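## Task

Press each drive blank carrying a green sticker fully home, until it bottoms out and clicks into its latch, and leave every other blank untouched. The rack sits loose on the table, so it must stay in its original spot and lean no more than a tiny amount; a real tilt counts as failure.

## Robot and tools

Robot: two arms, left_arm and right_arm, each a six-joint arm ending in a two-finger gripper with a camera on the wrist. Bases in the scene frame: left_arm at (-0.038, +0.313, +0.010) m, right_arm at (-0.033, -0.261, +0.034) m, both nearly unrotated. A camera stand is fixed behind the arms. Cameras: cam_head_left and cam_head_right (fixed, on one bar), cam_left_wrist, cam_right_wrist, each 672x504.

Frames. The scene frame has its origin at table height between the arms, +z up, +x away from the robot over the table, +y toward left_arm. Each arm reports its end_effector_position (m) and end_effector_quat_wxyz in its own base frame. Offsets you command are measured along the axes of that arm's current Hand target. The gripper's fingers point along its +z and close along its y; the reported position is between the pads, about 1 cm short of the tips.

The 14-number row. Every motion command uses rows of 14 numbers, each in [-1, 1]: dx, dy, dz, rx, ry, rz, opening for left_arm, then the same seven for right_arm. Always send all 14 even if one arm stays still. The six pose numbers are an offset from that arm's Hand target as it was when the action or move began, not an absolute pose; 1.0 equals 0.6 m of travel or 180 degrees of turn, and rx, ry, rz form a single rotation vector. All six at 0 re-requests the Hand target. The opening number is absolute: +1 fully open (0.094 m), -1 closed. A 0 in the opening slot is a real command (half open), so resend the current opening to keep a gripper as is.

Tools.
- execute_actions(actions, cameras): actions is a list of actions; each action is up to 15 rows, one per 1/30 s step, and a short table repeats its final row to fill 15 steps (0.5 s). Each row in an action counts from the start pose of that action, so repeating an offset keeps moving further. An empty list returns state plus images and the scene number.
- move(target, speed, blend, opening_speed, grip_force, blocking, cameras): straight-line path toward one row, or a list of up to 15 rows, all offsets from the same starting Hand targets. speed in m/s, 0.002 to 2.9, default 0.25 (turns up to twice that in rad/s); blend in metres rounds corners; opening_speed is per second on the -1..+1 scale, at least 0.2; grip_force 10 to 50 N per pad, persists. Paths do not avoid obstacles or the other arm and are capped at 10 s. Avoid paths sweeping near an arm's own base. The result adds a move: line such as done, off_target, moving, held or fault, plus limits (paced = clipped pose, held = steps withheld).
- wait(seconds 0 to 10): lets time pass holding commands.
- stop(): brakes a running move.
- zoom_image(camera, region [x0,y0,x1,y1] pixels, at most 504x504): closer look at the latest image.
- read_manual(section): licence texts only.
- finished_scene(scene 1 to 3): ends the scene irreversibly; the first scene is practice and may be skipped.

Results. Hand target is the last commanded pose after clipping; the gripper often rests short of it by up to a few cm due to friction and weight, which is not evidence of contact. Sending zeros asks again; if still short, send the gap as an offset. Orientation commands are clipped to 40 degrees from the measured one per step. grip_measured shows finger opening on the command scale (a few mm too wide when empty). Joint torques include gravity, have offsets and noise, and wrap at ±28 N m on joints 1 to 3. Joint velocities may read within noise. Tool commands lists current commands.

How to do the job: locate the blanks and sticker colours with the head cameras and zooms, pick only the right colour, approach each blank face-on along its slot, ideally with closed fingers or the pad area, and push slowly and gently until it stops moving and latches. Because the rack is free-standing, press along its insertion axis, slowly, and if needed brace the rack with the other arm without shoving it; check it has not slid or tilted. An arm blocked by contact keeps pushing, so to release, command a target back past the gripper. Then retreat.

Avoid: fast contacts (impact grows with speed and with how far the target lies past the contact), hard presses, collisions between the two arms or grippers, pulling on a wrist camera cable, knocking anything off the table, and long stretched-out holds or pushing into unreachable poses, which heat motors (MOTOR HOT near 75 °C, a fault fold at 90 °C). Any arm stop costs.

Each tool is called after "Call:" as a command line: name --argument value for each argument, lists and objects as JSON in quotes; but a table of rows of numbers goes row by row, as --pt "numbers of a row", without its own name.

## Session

Call:
execute_actions --actions '[]'

Call:
zoom_image --camera "cam_head_left" --region '[150, 60, 430, 270]'

Call:
zoom_image --camera "cam_head_right" --region '[150, 60, 430, 270]'

Scene clock: 0.00 s.
left_arm: end_effector_position=(+0.2935, -0.0334, +0.1522) grip_measured=+1.000 end_effector_quat_wxyz=(+0.535, +0.080, +0.740, -0.399) | right_arm: end_effector_position=(+0.3196, -0.0230, +0.1139) grip_measured=+1.000 end_effector_quat_wxyz=(+0.622, -0.102, +0.726, +0.276)
Joint positions: left_arm=[0.495 1.246 0.244 0.672 1.226 -0.222 0.094] | right_arm=[-0.621 1.705 0.217 1.293 -1.171 0.098 0.094]
Joint velocities: within noise
Joint torques (N m): no reading
Motor temperatures (°C): left_arm=[31 31 31 29 33 30 32] | right_arm=[30 33 34 32 30 31 33]
Heat: left arm: 33 °C; right arm: 34 °C.
Hand target: left_arm +0.2948, -0.0321, +0.1579; +0.541, +0.087, +0.737, -0.395 | right_arm +0.3213, -0.0227, +0.1184; +0.626, -0.111, +0.722, +0.273
Tool commands: left_gripper/opening=+1.0 right_gripper/opening=+1.0
camera_calibration:
cam_left_wrist: T_world_to_cam=[[-0.545732, -0.663612, 0.511659, 0.0605729], [-0.685967, 0.00310112, -0.727626, 0.350772], [0.481275, -0.74807, -0.456909, -0.00874788], [0, 0, 0, 1]] pos_world=[0.277885, 0.0325651, 0.220241]
cam_right_wrist: T_world_to_cam=[[0.4902, -0.834883, -0.250349, -0.148862], [-0.532019, -0.059091, -0.844668, 0.302608], [0.690406, 0.547246, -0.47314, -0.0601504], [0, 0, 0, 1]] pos_world=[0.275493, -0.0734838, 0.189876]

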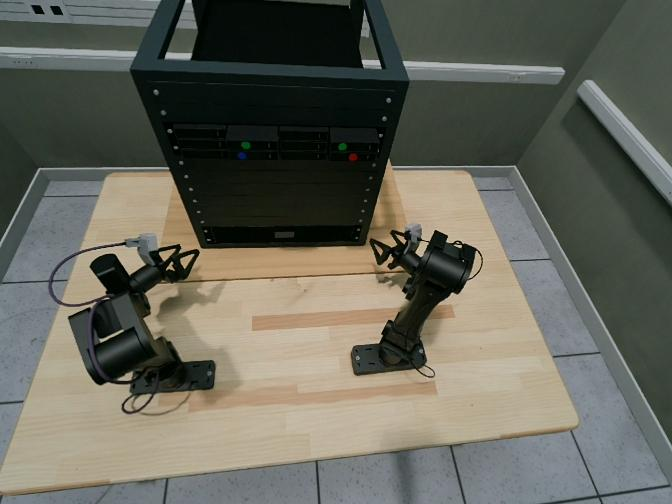

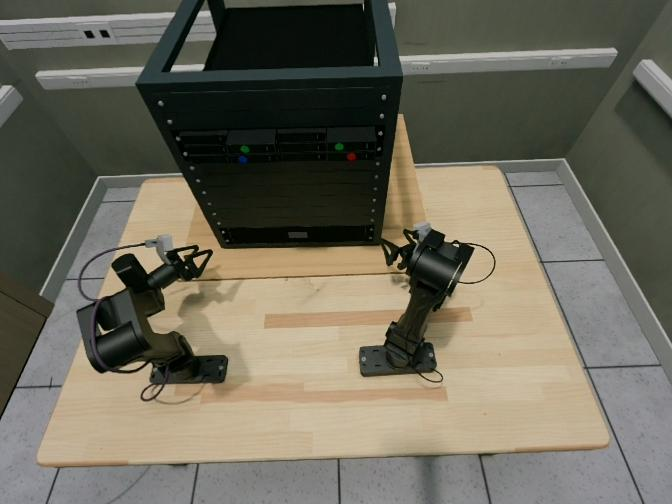

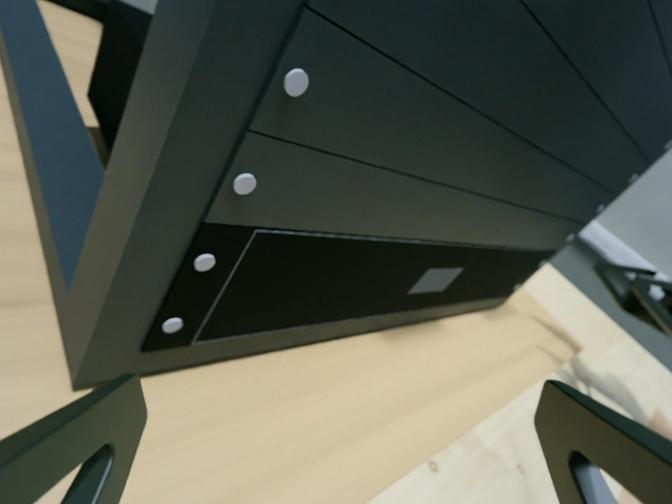

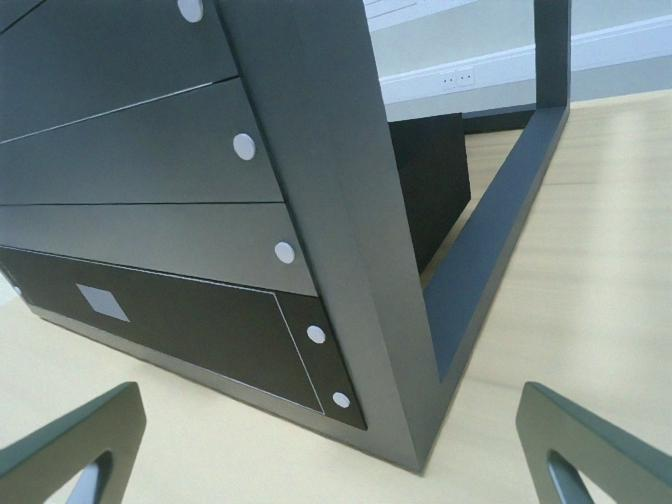

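Scaled by 1.800.

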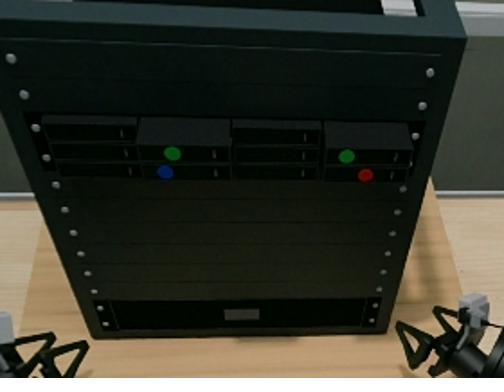

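Scaled by 1.800.

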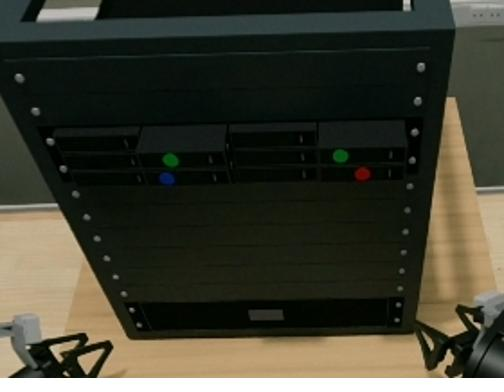

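Call:
move --pt "-0.1260 -0.1814 -0.0558 -0.0478 -0.0337 -0.1095 -1 -0.1819 0.1469 -0.0948 0.0470 -0.0138 0.1305 -1" --pt "-0.2983 -0.4813 0.0672 -0.15948 -0.11219 -0.36511 -1 -0.4424 0.3489 -0.0535 0.15651 -0.0459 0.43497 -1" --pt "-0.3567 -0.5047 0.1536 -0.15948 -0.11219 -0.36511 -1 -0.4871 0.3554 0.0173 0.15651 -0.0459 0.43497 -1" --blend '[0.03, 0.02, 0]' --speed 0.33 --cameras '["all"]'

Scene clock: 25.87 s.
left_arm: end_effector_position=(+0.2782, -0.2377, +0.4868) grip_measured=-0.991 end_effector_quat_wxyz=(+0.360, -0.512, +0.629, -0.461) | right_arm: end_effector_position=(+0.2877, +0.1142, +0.4445) grip_measured=-0.978 end_effector_quat_wxyz=(+0.364, +0.522, +0.636, +0.437)
Joint positions: left_arm=[-1.065 1.507 2.139 -1.094 -0.784 -1.93 0] | right_arm=[0.588 1.117 1.665 -0.937 0.372 1.712 0.001]
Joint torques (N m): left_arm=[0.51 -3.89 7.53 1.21 -0.17 -0.11] | right_arm=[0.53 -1.65 8.34 0.95 0.25 0.1]
Heat: left arm: 33 °C; right arm: 36 °C.
Hand target: left_arm +0.2789, -0.2340, +0.4819; +0.361, -0.515, +0.637, -0.446 | right_arm +0.2792, +0.1061, +0.4541; +0.369, +0.527, +0.627, +0.439
Off the commanded pose: left_arm 0.006 m, 2 deg | right_arm 0.015 m, 1 deg.
move: off_target (right_arm)
camera_calibration:
cam_left_wrist: T_world_to_cam=[[0.309828, -0.0434743, 0.949798, -0.558446], [-0.586224, -0.795216, 0.15483, -0.0627448], [0.748564, -0.604765, -0.271866, -0.131651], [0, 0, 0, 1]] pos_world=[0.234789, -0.153792, 0.504334]
cam_right_wrist: T_world_to_cam=[[-0.346527, -0.0968257, -0.933029, 0.523985], [-0.563362, 0.81678, 0.124471, 0.051205], [0.750028, 0.568766, -0.337585, -0.0367052], [0, 0, 0, 1]] pos_world=[0.237952, 0.0297887, 0.470129]

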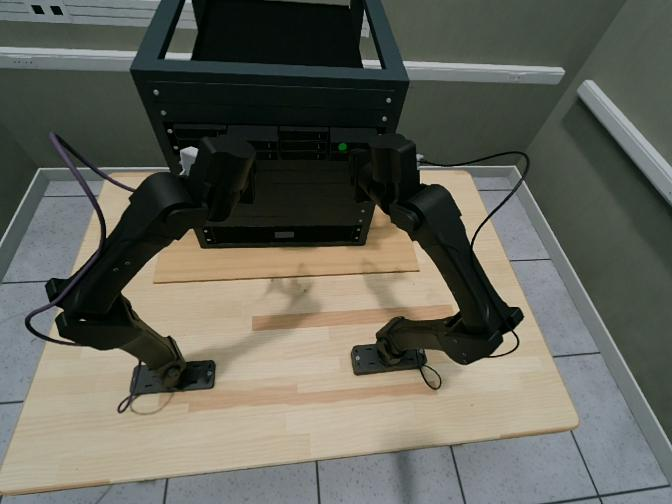

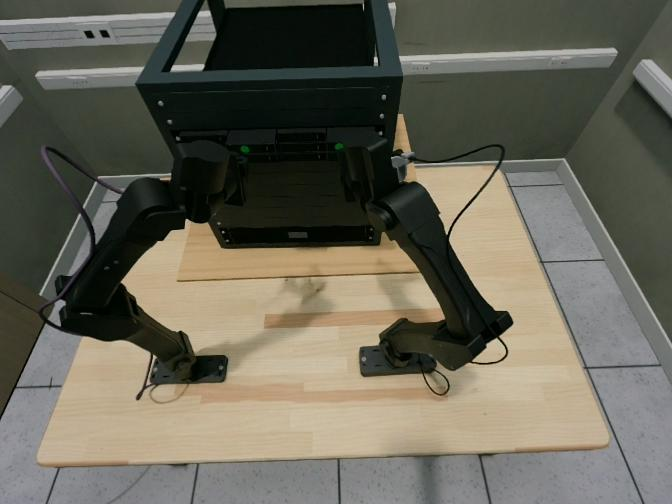

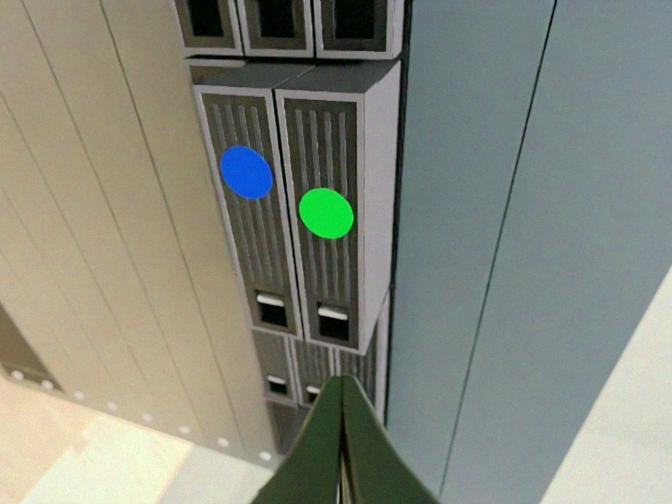

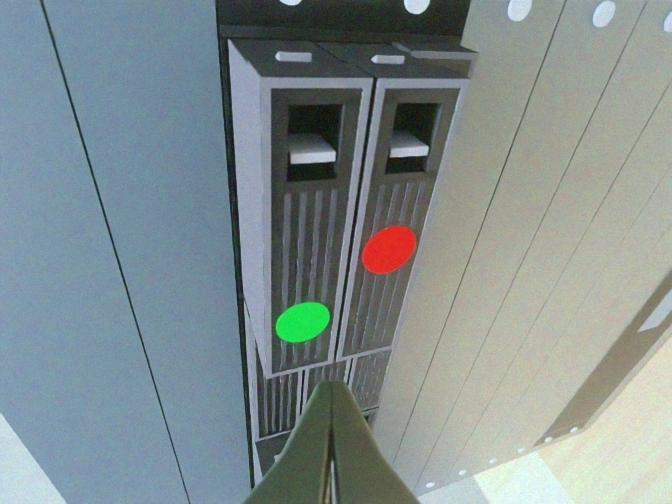

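Call:
move --target '[-0.0270, 0.0088, 0.0587, 0, 0, 0, -1, -0.0223, 0.0097, 0.0392, 0, 0, 0, -1]' --speed 0.1 --cameras '["cam_left_wrist", "cam_right_wrist"]'

Scene clock: 39.77 s.
left_arm: end_effector_position=(+0.3153, -0.2320, +0.4496) grip_measured=-0.991 end_effector_quat_wxyz=(+0.357, -0.519, +0.650, -0.426) | right_arm: end_effector_position=(+0.3062, +0.0979, +0.4332) grip_measured=-0.978 end_effector_quat_wxyz=(+0.357, +0.539, +0.637, +0.420)
Joint positions: left_arm=[-0.923 1.507 2.01 -1.008 -0.658 -1.874 0] | right_arm=[0.455 1.148 1.665 -0.937 0.267 1.687 0.001]
Joint torques (N m): left_arm=[0.34 -8.81 5.72 2.11 -0.14 0.19] | right_arm=[-0.49 -1.33 7.77 1.56 -0.02 -0.16]
Heat: left arm: 33 °C; right arm: 37 °C.
Hand target: left_arm +0.3129, -0.2247, +0.4649; +0.361, -0.515, +0.637, -0.446 | right_arm +0.3053, +0.0971, +0.4515; +0.369, +0.527, +0.627, +0.439
Off the commanded pose: left_arm 0.017 m, 3 deg | right_arm 0.018 m, 3 deg.
move: off_target (left_arm, right_arm)
camera_calibration:
cam_left_wrist: T_world_to_cam=[[0.368376, -0.0912487, 0.925188, -0.552811], [-0.567801, -0.810082, 0.146181, -0.0361128], [0.73614, -0.579172, -0.350226, -0.120962], [0, 0, 0, 1]] pos_world=[0.272183, -0.149756, 0.474369]
cam_right_wrist: T_world_to_cam=[[-0.388943, -0.089084, -0.916944, 0.523504], [-0.535074, 0.832071, 0.146126, 0.0568443], [0.749946, 0.547468, -0.371295, -0.028398], [0, 0, 0, 1]] pos_world=[0.255326, 0.0148843, 0.461173]
Images, in order (width x height): cam_left_wrist 672x504, cam_right_wrist 672x504.

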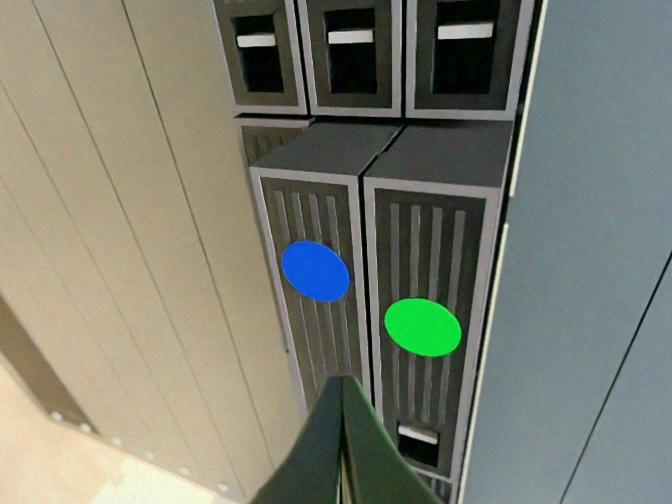

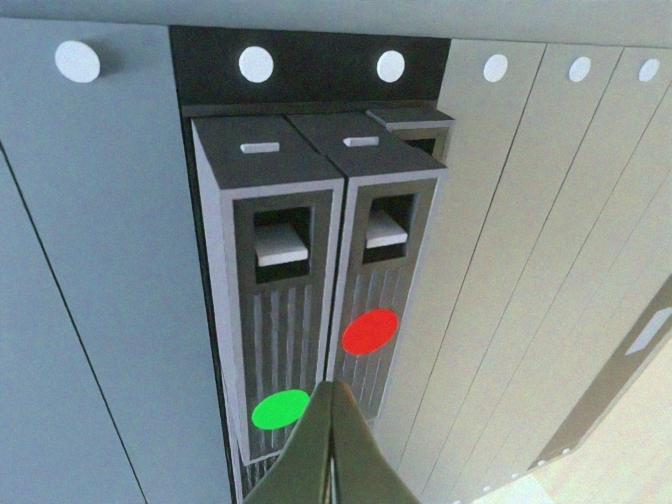

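Call:
move --target '[-0.0082, -0.0322, -0.0137, 0, 0, 0, -1, 0.0060, 0.0140, 0.0068, 0, 0, 0, -1]' --speed 0.08 --cameras '["cam_left_wrist", "cam_right_wrist"]'

Scene clock: 49.43 s.
left_arm: end_effector_position=(+0.3136, -0.2253, +0.4894) grip_measured=-0.991 end_effector_quat_wxyz=(+0.356, -0.518, +0.624, -0.464) | right_arm: end_effector_position=(+0.3137, +0.1015, +0.4401) grip_measured=-0.978 end_effector_quat_wxyz=(+0.358, +0.539, +0.635, +0.423)
Joint positions: left_arm=[-0.91 1.532 2.156 -1.031 -0.646 -1.864 0] | right_arm=[0.455 1.185 1.71 -0.937 0.267 1.687 0.001]
Joint torques (N m): left_arm=[0.5 -5.01 7.71 1.28 -0.11 0.23] | right_arm=[0.24 -1.33 8.58 1.45 0.06 -0.12]
Motor temperatures (°C): left_arm=[31 33 32 34 33 30 33] | right_arm=[30 33 37 36 30 31 34]
Heat: left arm: 34 °C; right arm: 37 °C.
Hand target: left_arm +0.3128, -0.2196, +0.4859; +0.361, -0.515, +0.637, -0.446 | right_arm +0.3112, +0.1018, +0.4580; +0.369, +0.527, +0.627, +0.439
Off the commanded pose: left_arm 0.007 m, 3 deg | right_arm 0.018 m, 3 deg.
move: off_target (left_arm, right_arm)
camera_calibration:
cam_left_wrist: T_world_to_cam=[[0.314019, -0.0243765, 0.949104, -0.568011], [-0.578851, -0.797293, 0.17104, -0.0432289], [0.752545, -0.6031, -0.264476, -0.154478], [0, 0, 0, 1]] pos_world=[0.269595, -0.141478, 0.50564]
cam_right_wrist: T_world_to_cam=[[-0.382586, -0.0859436, -0.919914, 0.532163], [-0.536123, 0.831544, 0.145282, 0.0575012], [0.752462, 0.54877, -0.364213, -0.0374567], [0, 0, 0, 1]] pos_world=[0.262611, 0.0184763, 0.467548]
Images, in order (width x height): cam_left_wrist 672x504, cam_right_wrist 672x504.

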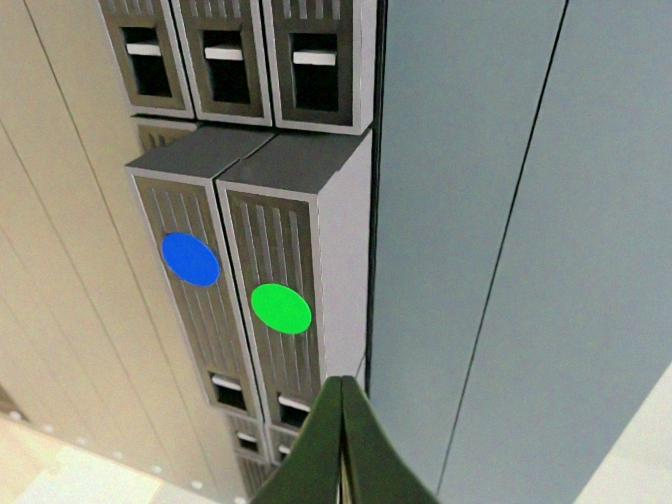

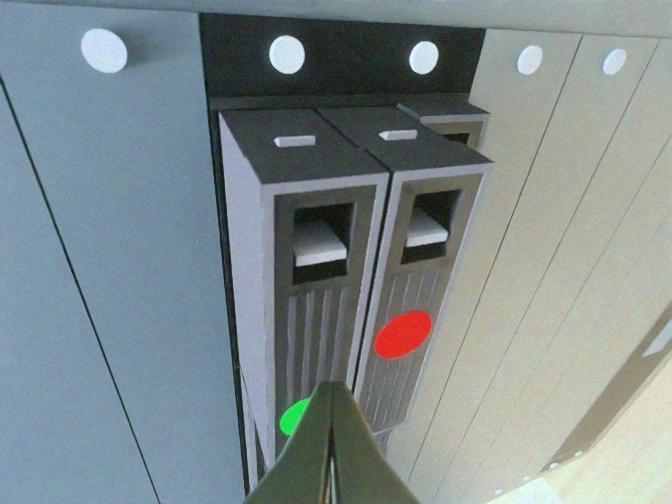

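Call:
move --target '[0, 0.0188, 0.0068, 0, 0, 0, -1, 0, 0.0031, -0.0011, 0, 0, 0, -1]' --speed 0.06 --cameras '["cam_left_wrist"]'

Scene clock: 55.17 s.
left_arm: end_effector_position=(+0.3164, -0.2291, +0.4619) grip_measured=-0.991 end_effector_quat_wxyz=(+0.356, -0.518, +0.646, -0.434) | right_arm: end_effector_position=(+0.3140, +0.1017, +0.4443) grip_measured=-0.978 end_effector_quat_wxyz=(+0.359, +0.538, +0.632, +0.427)
Joint positions: left_arm=[-0.91 1.522 2.071 -1.031 -0.645 -1.864 0] | right_arm=[0.455 1.189 1.724 -0.937 0.267 1.687 0.001]
Joint torques (N m): left_arm=[0.28 -8.7 5.75 1.91 -0.16 0.23] | right_arm=[0.23 -1.37 8.54 1.37 0.05 -0.13]
Heat: left arm: 34 °C; right arm: 38 °C.
Hand target: left_arm +0.3128, -0.2196, +0.4739; +0.361, -0.515, +0.637, -0.446 | right_arm +0.3113, +0.1018, +0.4599; +0.369, +0.527, +0.627, +0.439
Off the commanded pose: left_arm 0.016 m, 2 deg | right_arm 0.016 m, 2 deg.
move: off_target (left_arm, right_arm)
camera_calibration:
cam_left_wrist: T_world_to_cam=[[0.357704, -0.0802547, 0.93038, -0.56083], [-0.572222, -0.806178, 0.150462, -0.0346079], [0.737976, -0.586205, -0.334297, -0.12531], [0, 0, 0, 1]] pos_world=[0.273284, -0.146367, 0.485101]
Images, in order (width x height): cam_left_wrist 672x504.

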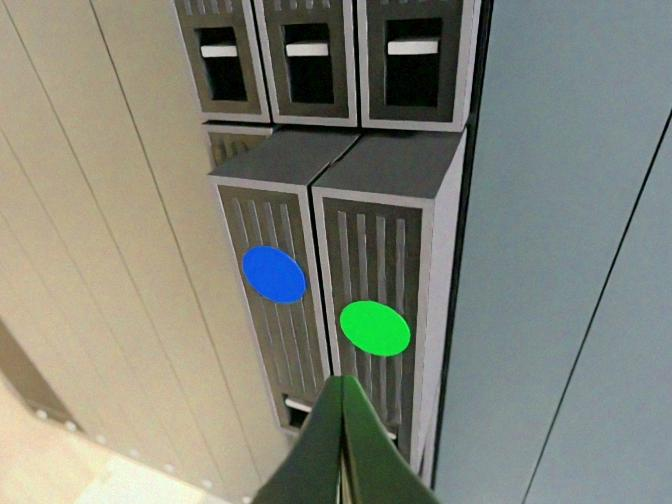

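Call:
move --target '[-0.0095, -0.0203, 0.0413, 0, 0, 0, -1, -0.0107, 0.0135, 0.0470, 0, 0, 0, -1]' --speed 0.06 --cameras '["cam_left_wrist", "cam_right_wrist"]'

Scene clock: 59.67 s.
left_arm: end_effector_position=(+0.3363, -0.2192, +0.4644) grip_measured=-0.991 end_effector_quat_wxyz=(+0.355, -0.520, +0.646, -0.431) | right_arm: end_effector_position=(+0.3397, +0.1005, +0.4329) grip_measured=-0.978 end_effector_quat_wxyz=(+0.351, +0.543, +0.641, +0.413)
Joint positions: left_arm=[-0.825 1.551 2.113 -1.024 -0.569 -1.823 0] | right_arm=[0.389 1.26 1.742 -0.916 0.205 1.663 0.001]
Joint torques (N m): left_arm=[0.43 -5.22 8.02 2.16 -0.11 0.31] | right_arm=[-0.47 -2.25 8.85 1.68 -0.03 -0.16]
Heat: left arm: 34 °C; right arm: 38 °C.
Hand target: left_arm +0.3408, -0.2198, +0.4769; +0.361, -0.515, +0.637, -0.446 | right_arm +0.3412, +0.1005, +0.4579; +0.369, +0.527, +0.627, +0.439
Off the commanded pose: left_arm 0.013 m, 2 deg | right_arm 0.025 m, 4 deg.
move: off_target (left_arm, right_arm)
camera_calibration:
cam_left_wrist: T_world_to_cam=[[0.363917, -0.0799506, 0.927994, -0.57047], [-0.568901, -0.807956, 0.153489, -0.0185237], [0.737506, -0.583794, -0.339513, -0.130328], [0, 0, 0, 1]] pos_world=[0.293184, -0.136661, 0.487988]
cam_right_wrist: T_world_to_cam=[[-0.40737, -0.0930486, -0.908511, 0.53948], [-0.531818, 0.832894, 0.153159, 0.0683581], [0.742442, 0.545554, -0.388781, -0.0447852], [0, 0, 0, 1]] pos_world=[0.289372, 0.0176955, 0.462242]
Images, in order (width x height): cam_left_wrist 672x504, cam_right_wrist 672x504.

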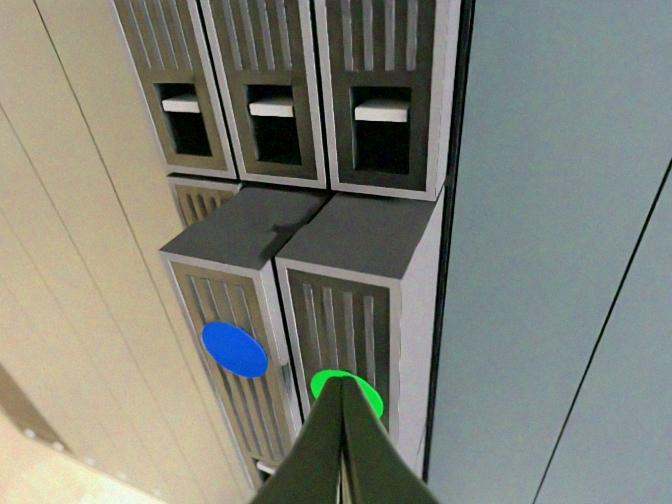

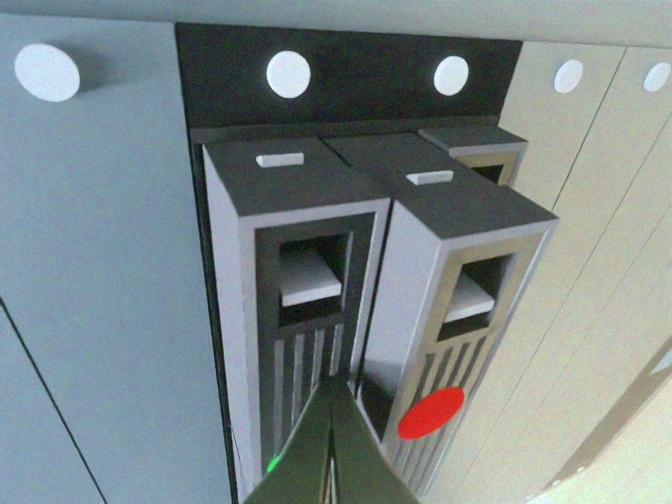

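Call:
move --target '[0.0027, -0.0123, 0.0342, 0, 0, 0, -1, -0.0020, 0.0162, 0.0298, 0, 0, 0, -1]' --speed 0.06 --cameras '["cam_left_wrist", "cam_right_wrist"]'

Scene clock: 67.57 s.
left_arm: end_effector_position=(+0.3564, -0.2251, +0.4648) grip_measured=-0.991 end_effector_quat_wxyz=(+0.354, -0.521, +0.646, -0.431) | right_arm: end_effector_position=(+0.3569, +0.1042, +0.4365) grip_measured=-0.978 end_effector_quat_wxyz=(+0.350, +0.541, +0.642, +0.415)
Joint positions: left_arm=[-0.785 1.621 2.183 -1.016 -0.532 -1.804 0] | right_arm=[0.369 1.323 1.799 -0.907 0.181 1.653 0.001]
Joint torques (N m): left_arm=[0.4 -5.89 7.99 2.21 -0.04 0.18] | right_arm=[-0.42 -2.51 8.92 1.74 -0.05 -0.18]
Heat: left arm: 35 °C; right arm: 39 °C.
Hand target: left_arm +0.3618, -0.2259, +0.4768; +0.361, -0.515, +0.637, -0.446 | right_arm +0.3612, +0.1027, +0.4609; +0.369, +0.527, +0.627, +0.439
Off the commanded pose: left_arm 0.013 m, 2 deg | right_arm 0.025 m, 4 deg.
move: off_target (left_arm, right_arm)
camera_calibration:
cam_left_wrist: T_world_to_cam=[[0.365172, -0.0792436, 0.927561, -0.578699], [-0.568519, -0.807976, 0.154793, -0.0125958], [0.737181, -0.583862, -0.340102, -0.148023], [0, 0, 0, 1]] pos_world=[0.313284, -0.14246, 0.488386]
cam_right_wrist: T_world_to_cam=[[-0.406825, -0.0934266, -0.908716, 0.550112], [-0.536741, 0.829384, 0.155024, 0.0752264], [0.739191, 0.550813, -0.38756, -0.0580373], [0, 0, 0, 1]] pos_world=[0.307077, 0.0209712, 0.465741]
Images, in order (width x height): cam_left_wrist 672x504, cam_right_wrist 672x504.

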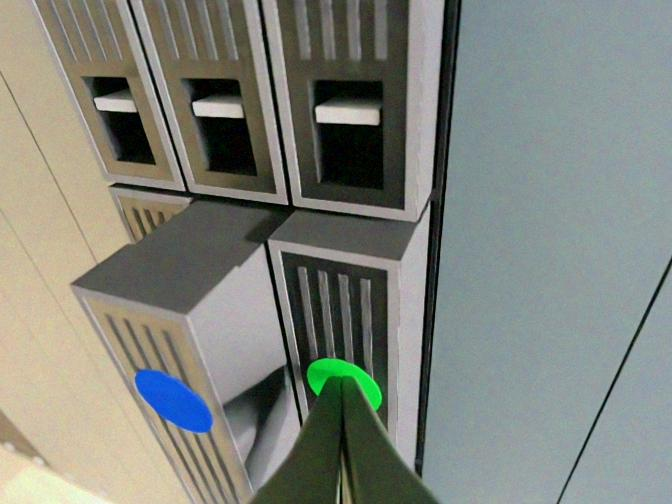

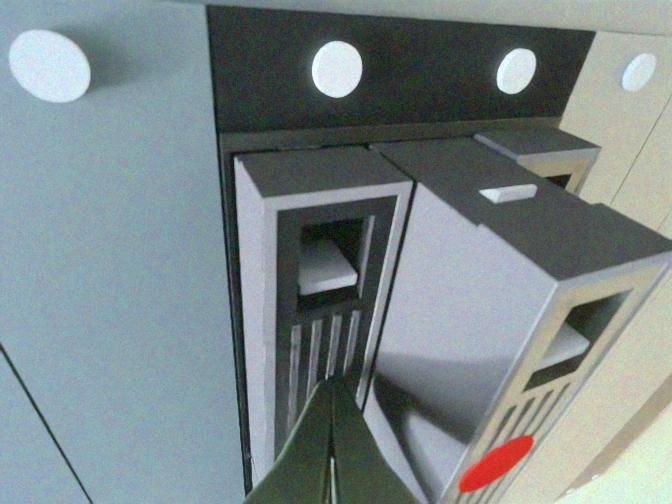

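Call:
move --target '[-0.0080, -0.0131, 0.0360, 0, 0, 0, -1, -0.0083, 0.0131, 0.0360, 0, 0, 0, -1]' --speed 0.06 --cameras '["all"]'

Scene clock: 70.10 s.
left_arm: end_effector_position=(+0.3707, -0.2268, +0.4702) grip_measured=-0.991 end_effector_quat_wxyz=(+0.347, -0.516, +0.648, -0.441) | right_arm: end_effector_position=(+0.3630, +0.1045, +0.4389) grip_measured=-0.978 end_effector_quat_wxyz=(+0.338, +0.538, +0.648, +0.419)
Joint positions: left_arm=[-0.74 1.667 2.251 -1.014 -0.469 -1.781 0] | right_arm=[0.338 1.355 1.845 -0.928 0.127 1.643 0.001]
Joint torques (N m): left_arm=[1.35 -4.53 7.82 2.31 -0.16 0.27] | right_arm=[-1.03 -0.03 8.54 2.14 0.1 -0.19]
Heat: left arm: 35 °C; right arm: 39 °C.
Hand target: left_arm +0.3853, -0.2260, +0.4768; +0.361, -0.515, +0.637, -0.446 | right_arm +0.3848, +0.1018, +0.4609; +0.369, +0.527, +0.627, +0.439
Off the commanded pose: left_arm 0.016 m, 2 deg | right_arm 0.031 m, 5 deg.
move: off_target (left_arm, right_arm)
camera_calibration:
cam_left_wrist: T_world_to_cam=[[0.36077, -0.07242, 0.929839, -0.58691], [-0.585947, -0.793257, 0.16556, -0.00201372], [0.725611, -0.604565, -0.328617, -0.163598], [0, 0, 0, 1]] pos_world=[0.329268, -0.143007, 0.492304]
cam_right_wrist: T_world_to_cam=[[-0.416073, -0.0935324, -0.904508, 0.556293], [-0.553331, 0.815384, 0.170215, 0.0786892], [0.721601, 0.571314, -0.391014, -0.0560203], [0, 0, 0, 1]] pos_world=[0.315424, 0.0198747, 0.467873]

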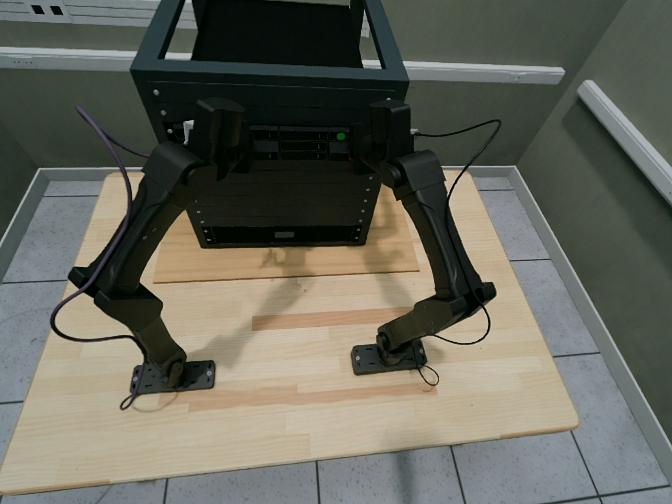

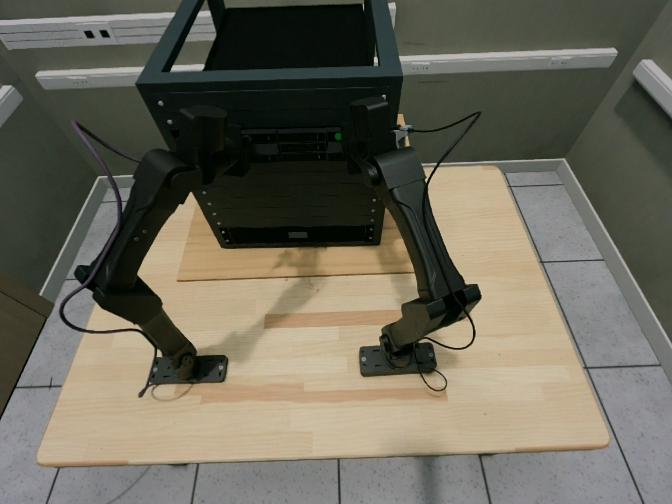

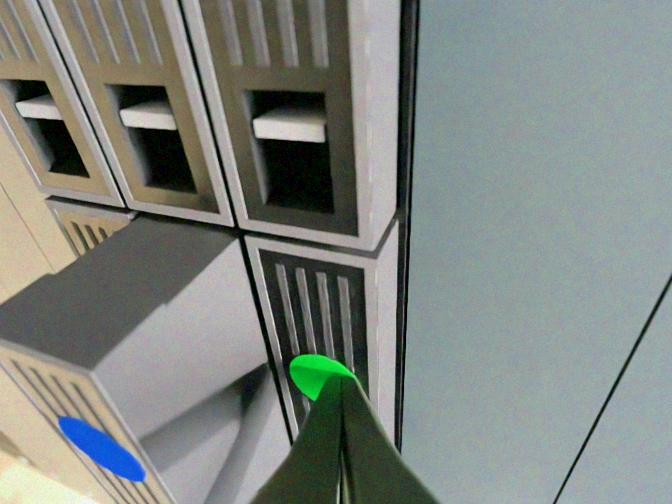

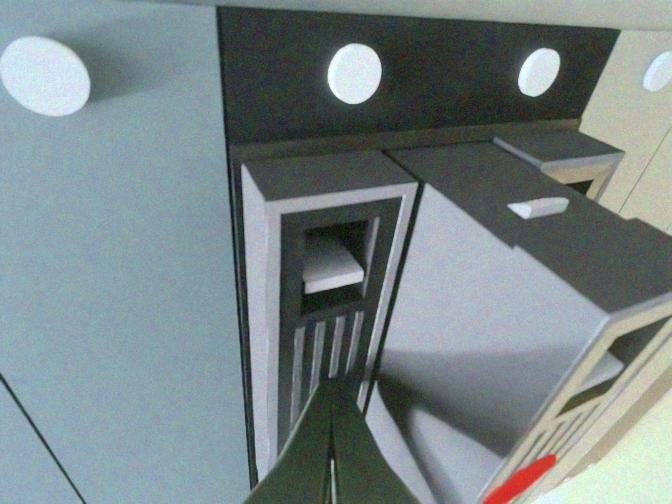

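Call:
zoom_image --camera "cam_left_wrist" --region '[180, 120, 460, 420]'

Call:
zoom_image --camera "cam_right_wrist" --region '[200, 100, 660, 420]'

Scaled by 1.680.

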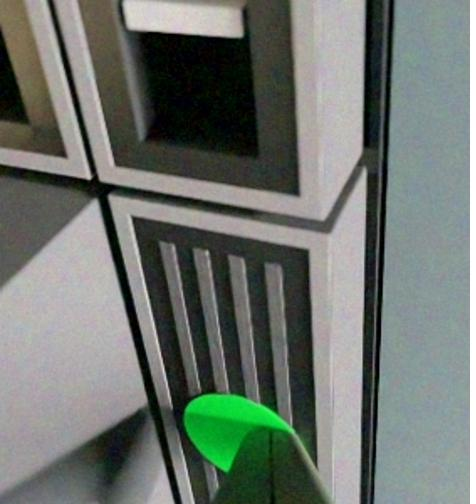

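Scaled by 1.096.

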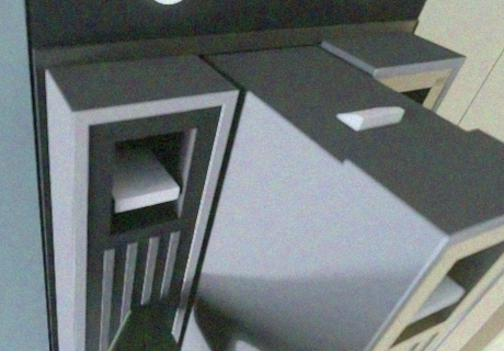

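Call:
move --target '[0.0041, 0.0067, -0.0184, 0, 0, 0, -1, -0.0028, 0.0045, 0.0122, 0, 0, 0, -1]' --speed 0.06 --cameras '["cam_left_wrist", "cam_right_wrist"]'

Scene clock: 84.17 s.
left_arm: end_effector_position=(+0.3693, -0.2291, +0.4702) grip_measured=-0.991 end_effector_quat_wxyz=(+0.345, -0.514, +0.649, -0.442) | right_arm: end_effector_position=(+0.3635, +0.1046, +0.4392) grip_measured=-0.978 end_effector_quat_wxyz=(+0.333, +0.538, +0.652, +0.418)
Joint positions: left_arm=[-0.746 1.667 2.251 -1.014 -0.469 -1.781 0] | right_arm=[0.329 1.366 1.865 -0.945 0.108 1.64 0.001]
Joint torques (N m): left_arm=[-0.29 -7.24 5.52 2.22 -0.41 0.07] | right_arm=[-1.28 0.84 8.12 2.39 0.16 -0.2]
Motor temperatures (°C): left_arm=[31 32 33 36 33 30 33] | right_arm=[30 33 38 42 30 31 35]
Heat: left arm: 36 °C; right arm: 42 °C.
Hand target: left_arm +0.3733, -0.2260, +0.4768; +0.361, -0.515, +0.637, -0.446 | right_arm +0.3927, +0.1016, +0.4609; +0.369, +0.527, +0.627, +0.439
Off the commanded pose: left_arm 0.008 m, 2 deg | right_arm 0.037 m, 6 deg.
move: off_target (right_arm)
camera_calibration:
cam_left_wrist: T_world_to_cam=[[0.360298, -0.0746358, 0.929847, -0.586899], [-0.590843, -0.789617, 0.16556, -0.00200461], [0.721866, -0.609044, -0.328595, -0.163588], [0, 0, 0, 1]] pos_world=[0.328363, -0.145019, 0.492304]
cam_right_wrist: T_world_to_cam=[[-0.424174, -0.095747, -0.900505, 0.558195], [-0.558993, 0.81002, 0.177182, 0.0784175], [0.712463, 0.578532, -0.397111, -0.0510189], [0, 0, 0, 1]] pos_world=[0.316955, 0.0194418, 0.468503]
Images, in order (width x height): cam_left_wrist 672x504, cam_right_wrist 672x504.

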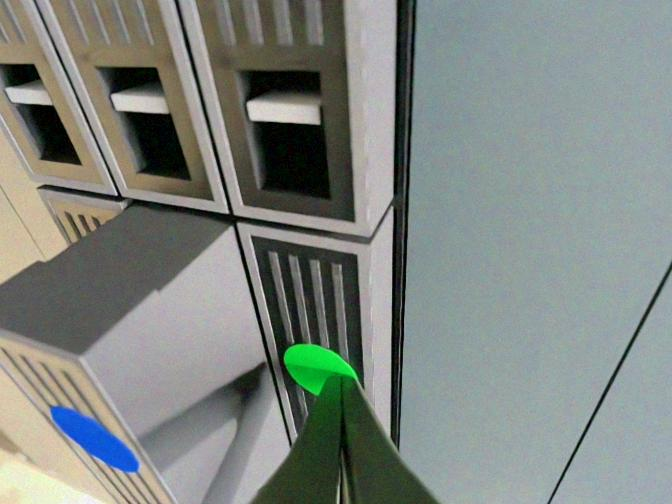

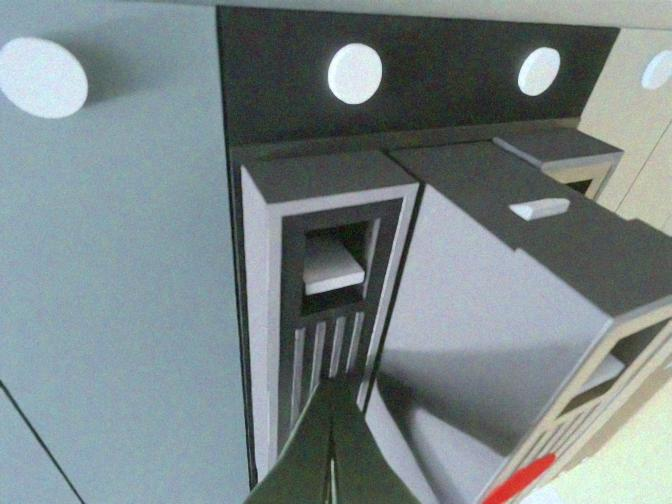

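Call:
move --pt "-0.0068 -0.0112 0.0307 0 0 0 -1 0.0124 -0.0101 -0.0570 0 0 0 -1" --pt "0.0254 0.0230 -0.1218 0 0 0 -1 0.0353 -0.0369 -0.1599 0 0 0 -1" --speed '[0.06, 0.12]' --cameras '["all"]'

Scene clock: 90.80 s.
left_arm: end_effector_position=(+0.3023, -0.2398, +0.4906) grip_measured=-0.991 end_effector_quat_wxyz=(+0.349, -0.506, +0.639, -0.463) | right_arm: end_effector_position=(+0.2982, +0.1110, +0.4803) grip_measured=-0.978 end_effector_quat_wxyz=(+0.370, +0.518, +0.624, +0.453)
Joint positions: left_arm=[-0.966 1.564 2.217 -1.083 -0.664 -1.871 0] | right_arm=[0.534 1.208 1.854 -0.986 0.323 1.69 0.001]
Joint torques (N m): left_arm=[-0.28 -7.21 5.68 1.26 -0.48 -0.08] | right_arm=[0.5 -2.02 4.42 0.99 0.18 0.09]
Heat: left arm: 36 °C; right arm: 43 °C.
Hand target: left_arm +0.2984, -0.2256, +0.4888; +0.361, -0.515, +0.637, -0.446 | right_arm +0.2928, +0.1055, +0.4730; +0.369, +0.527, +0.627, +0.439
Off the commanded pose: left_arm 0.015 m, 3 deg | right_arm 0.011 m, 2 deg.
move: off_target (left_arm, right_arm)
camera_calibration:
cam_left_wrist: T_world_to_cam=[[0.321577, -0.051596, 0.945477, -0.572942], [-0.605506, -0.778877, 0.163441, -0.0453373], [0.727977, -0.625051, -0.28171, -0.143784], [0, 0, 0, 1]] pos_world=[0.261464, -0.154746, 0.508607]
cam_right_wrist: T_world_to_cam=[[-0.312986, -0.0770507, -0.946627, 0.555056], [-0.566788, 0.814919, 0.121069, 0.0580518], [0.762096, 0.57443, -0.29873, -0.0536015], [0, 0, 0, 1]] pos_world=[0.247477, 0.0262502, 0.50239]

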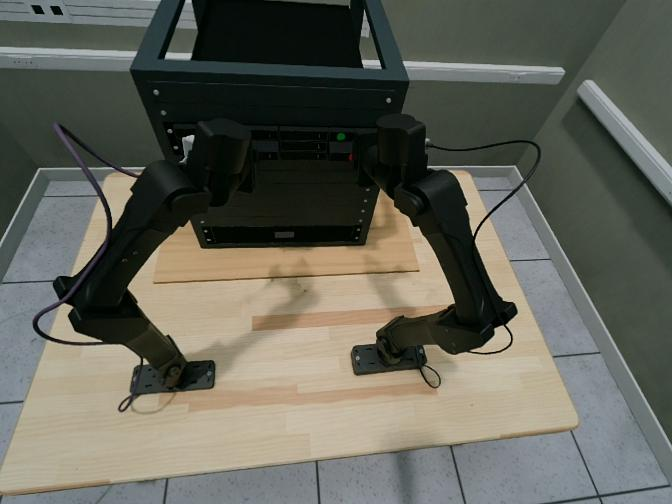

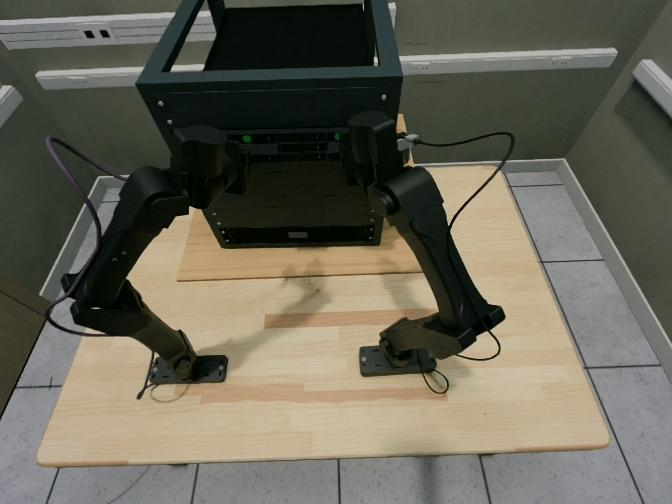

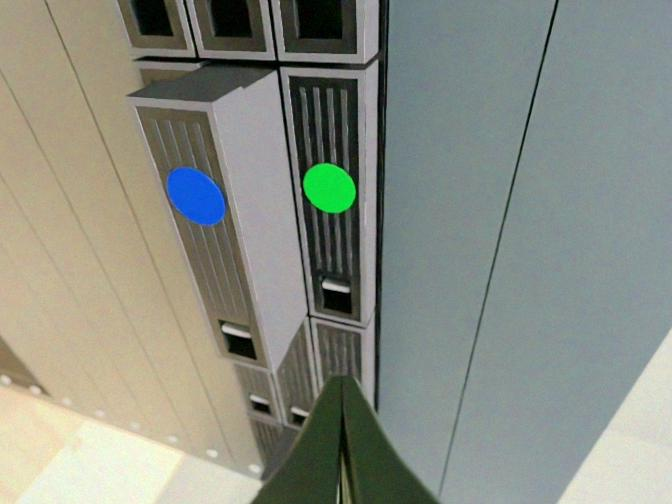

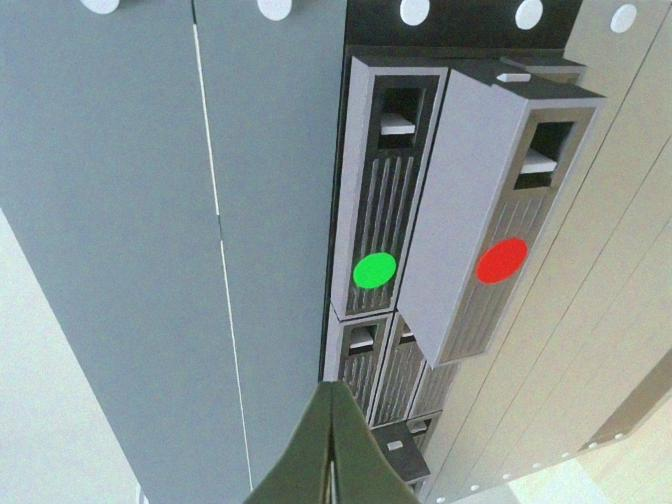

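Call:
zoom_image --camera "cam_left_wrist" --region '[220, 0, 440, 400]'

Call:
zoom_image --camera "cam_right_wrist" --region '[300, 30, 620, 430]'

Scaled by 1.260.

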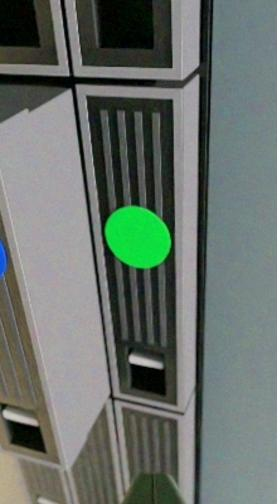

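Scaled by 1.260.

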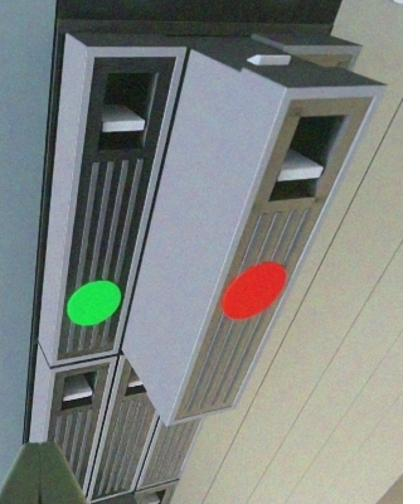

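Call:
finished_scene --scene 3

The scene is finished: the task was done.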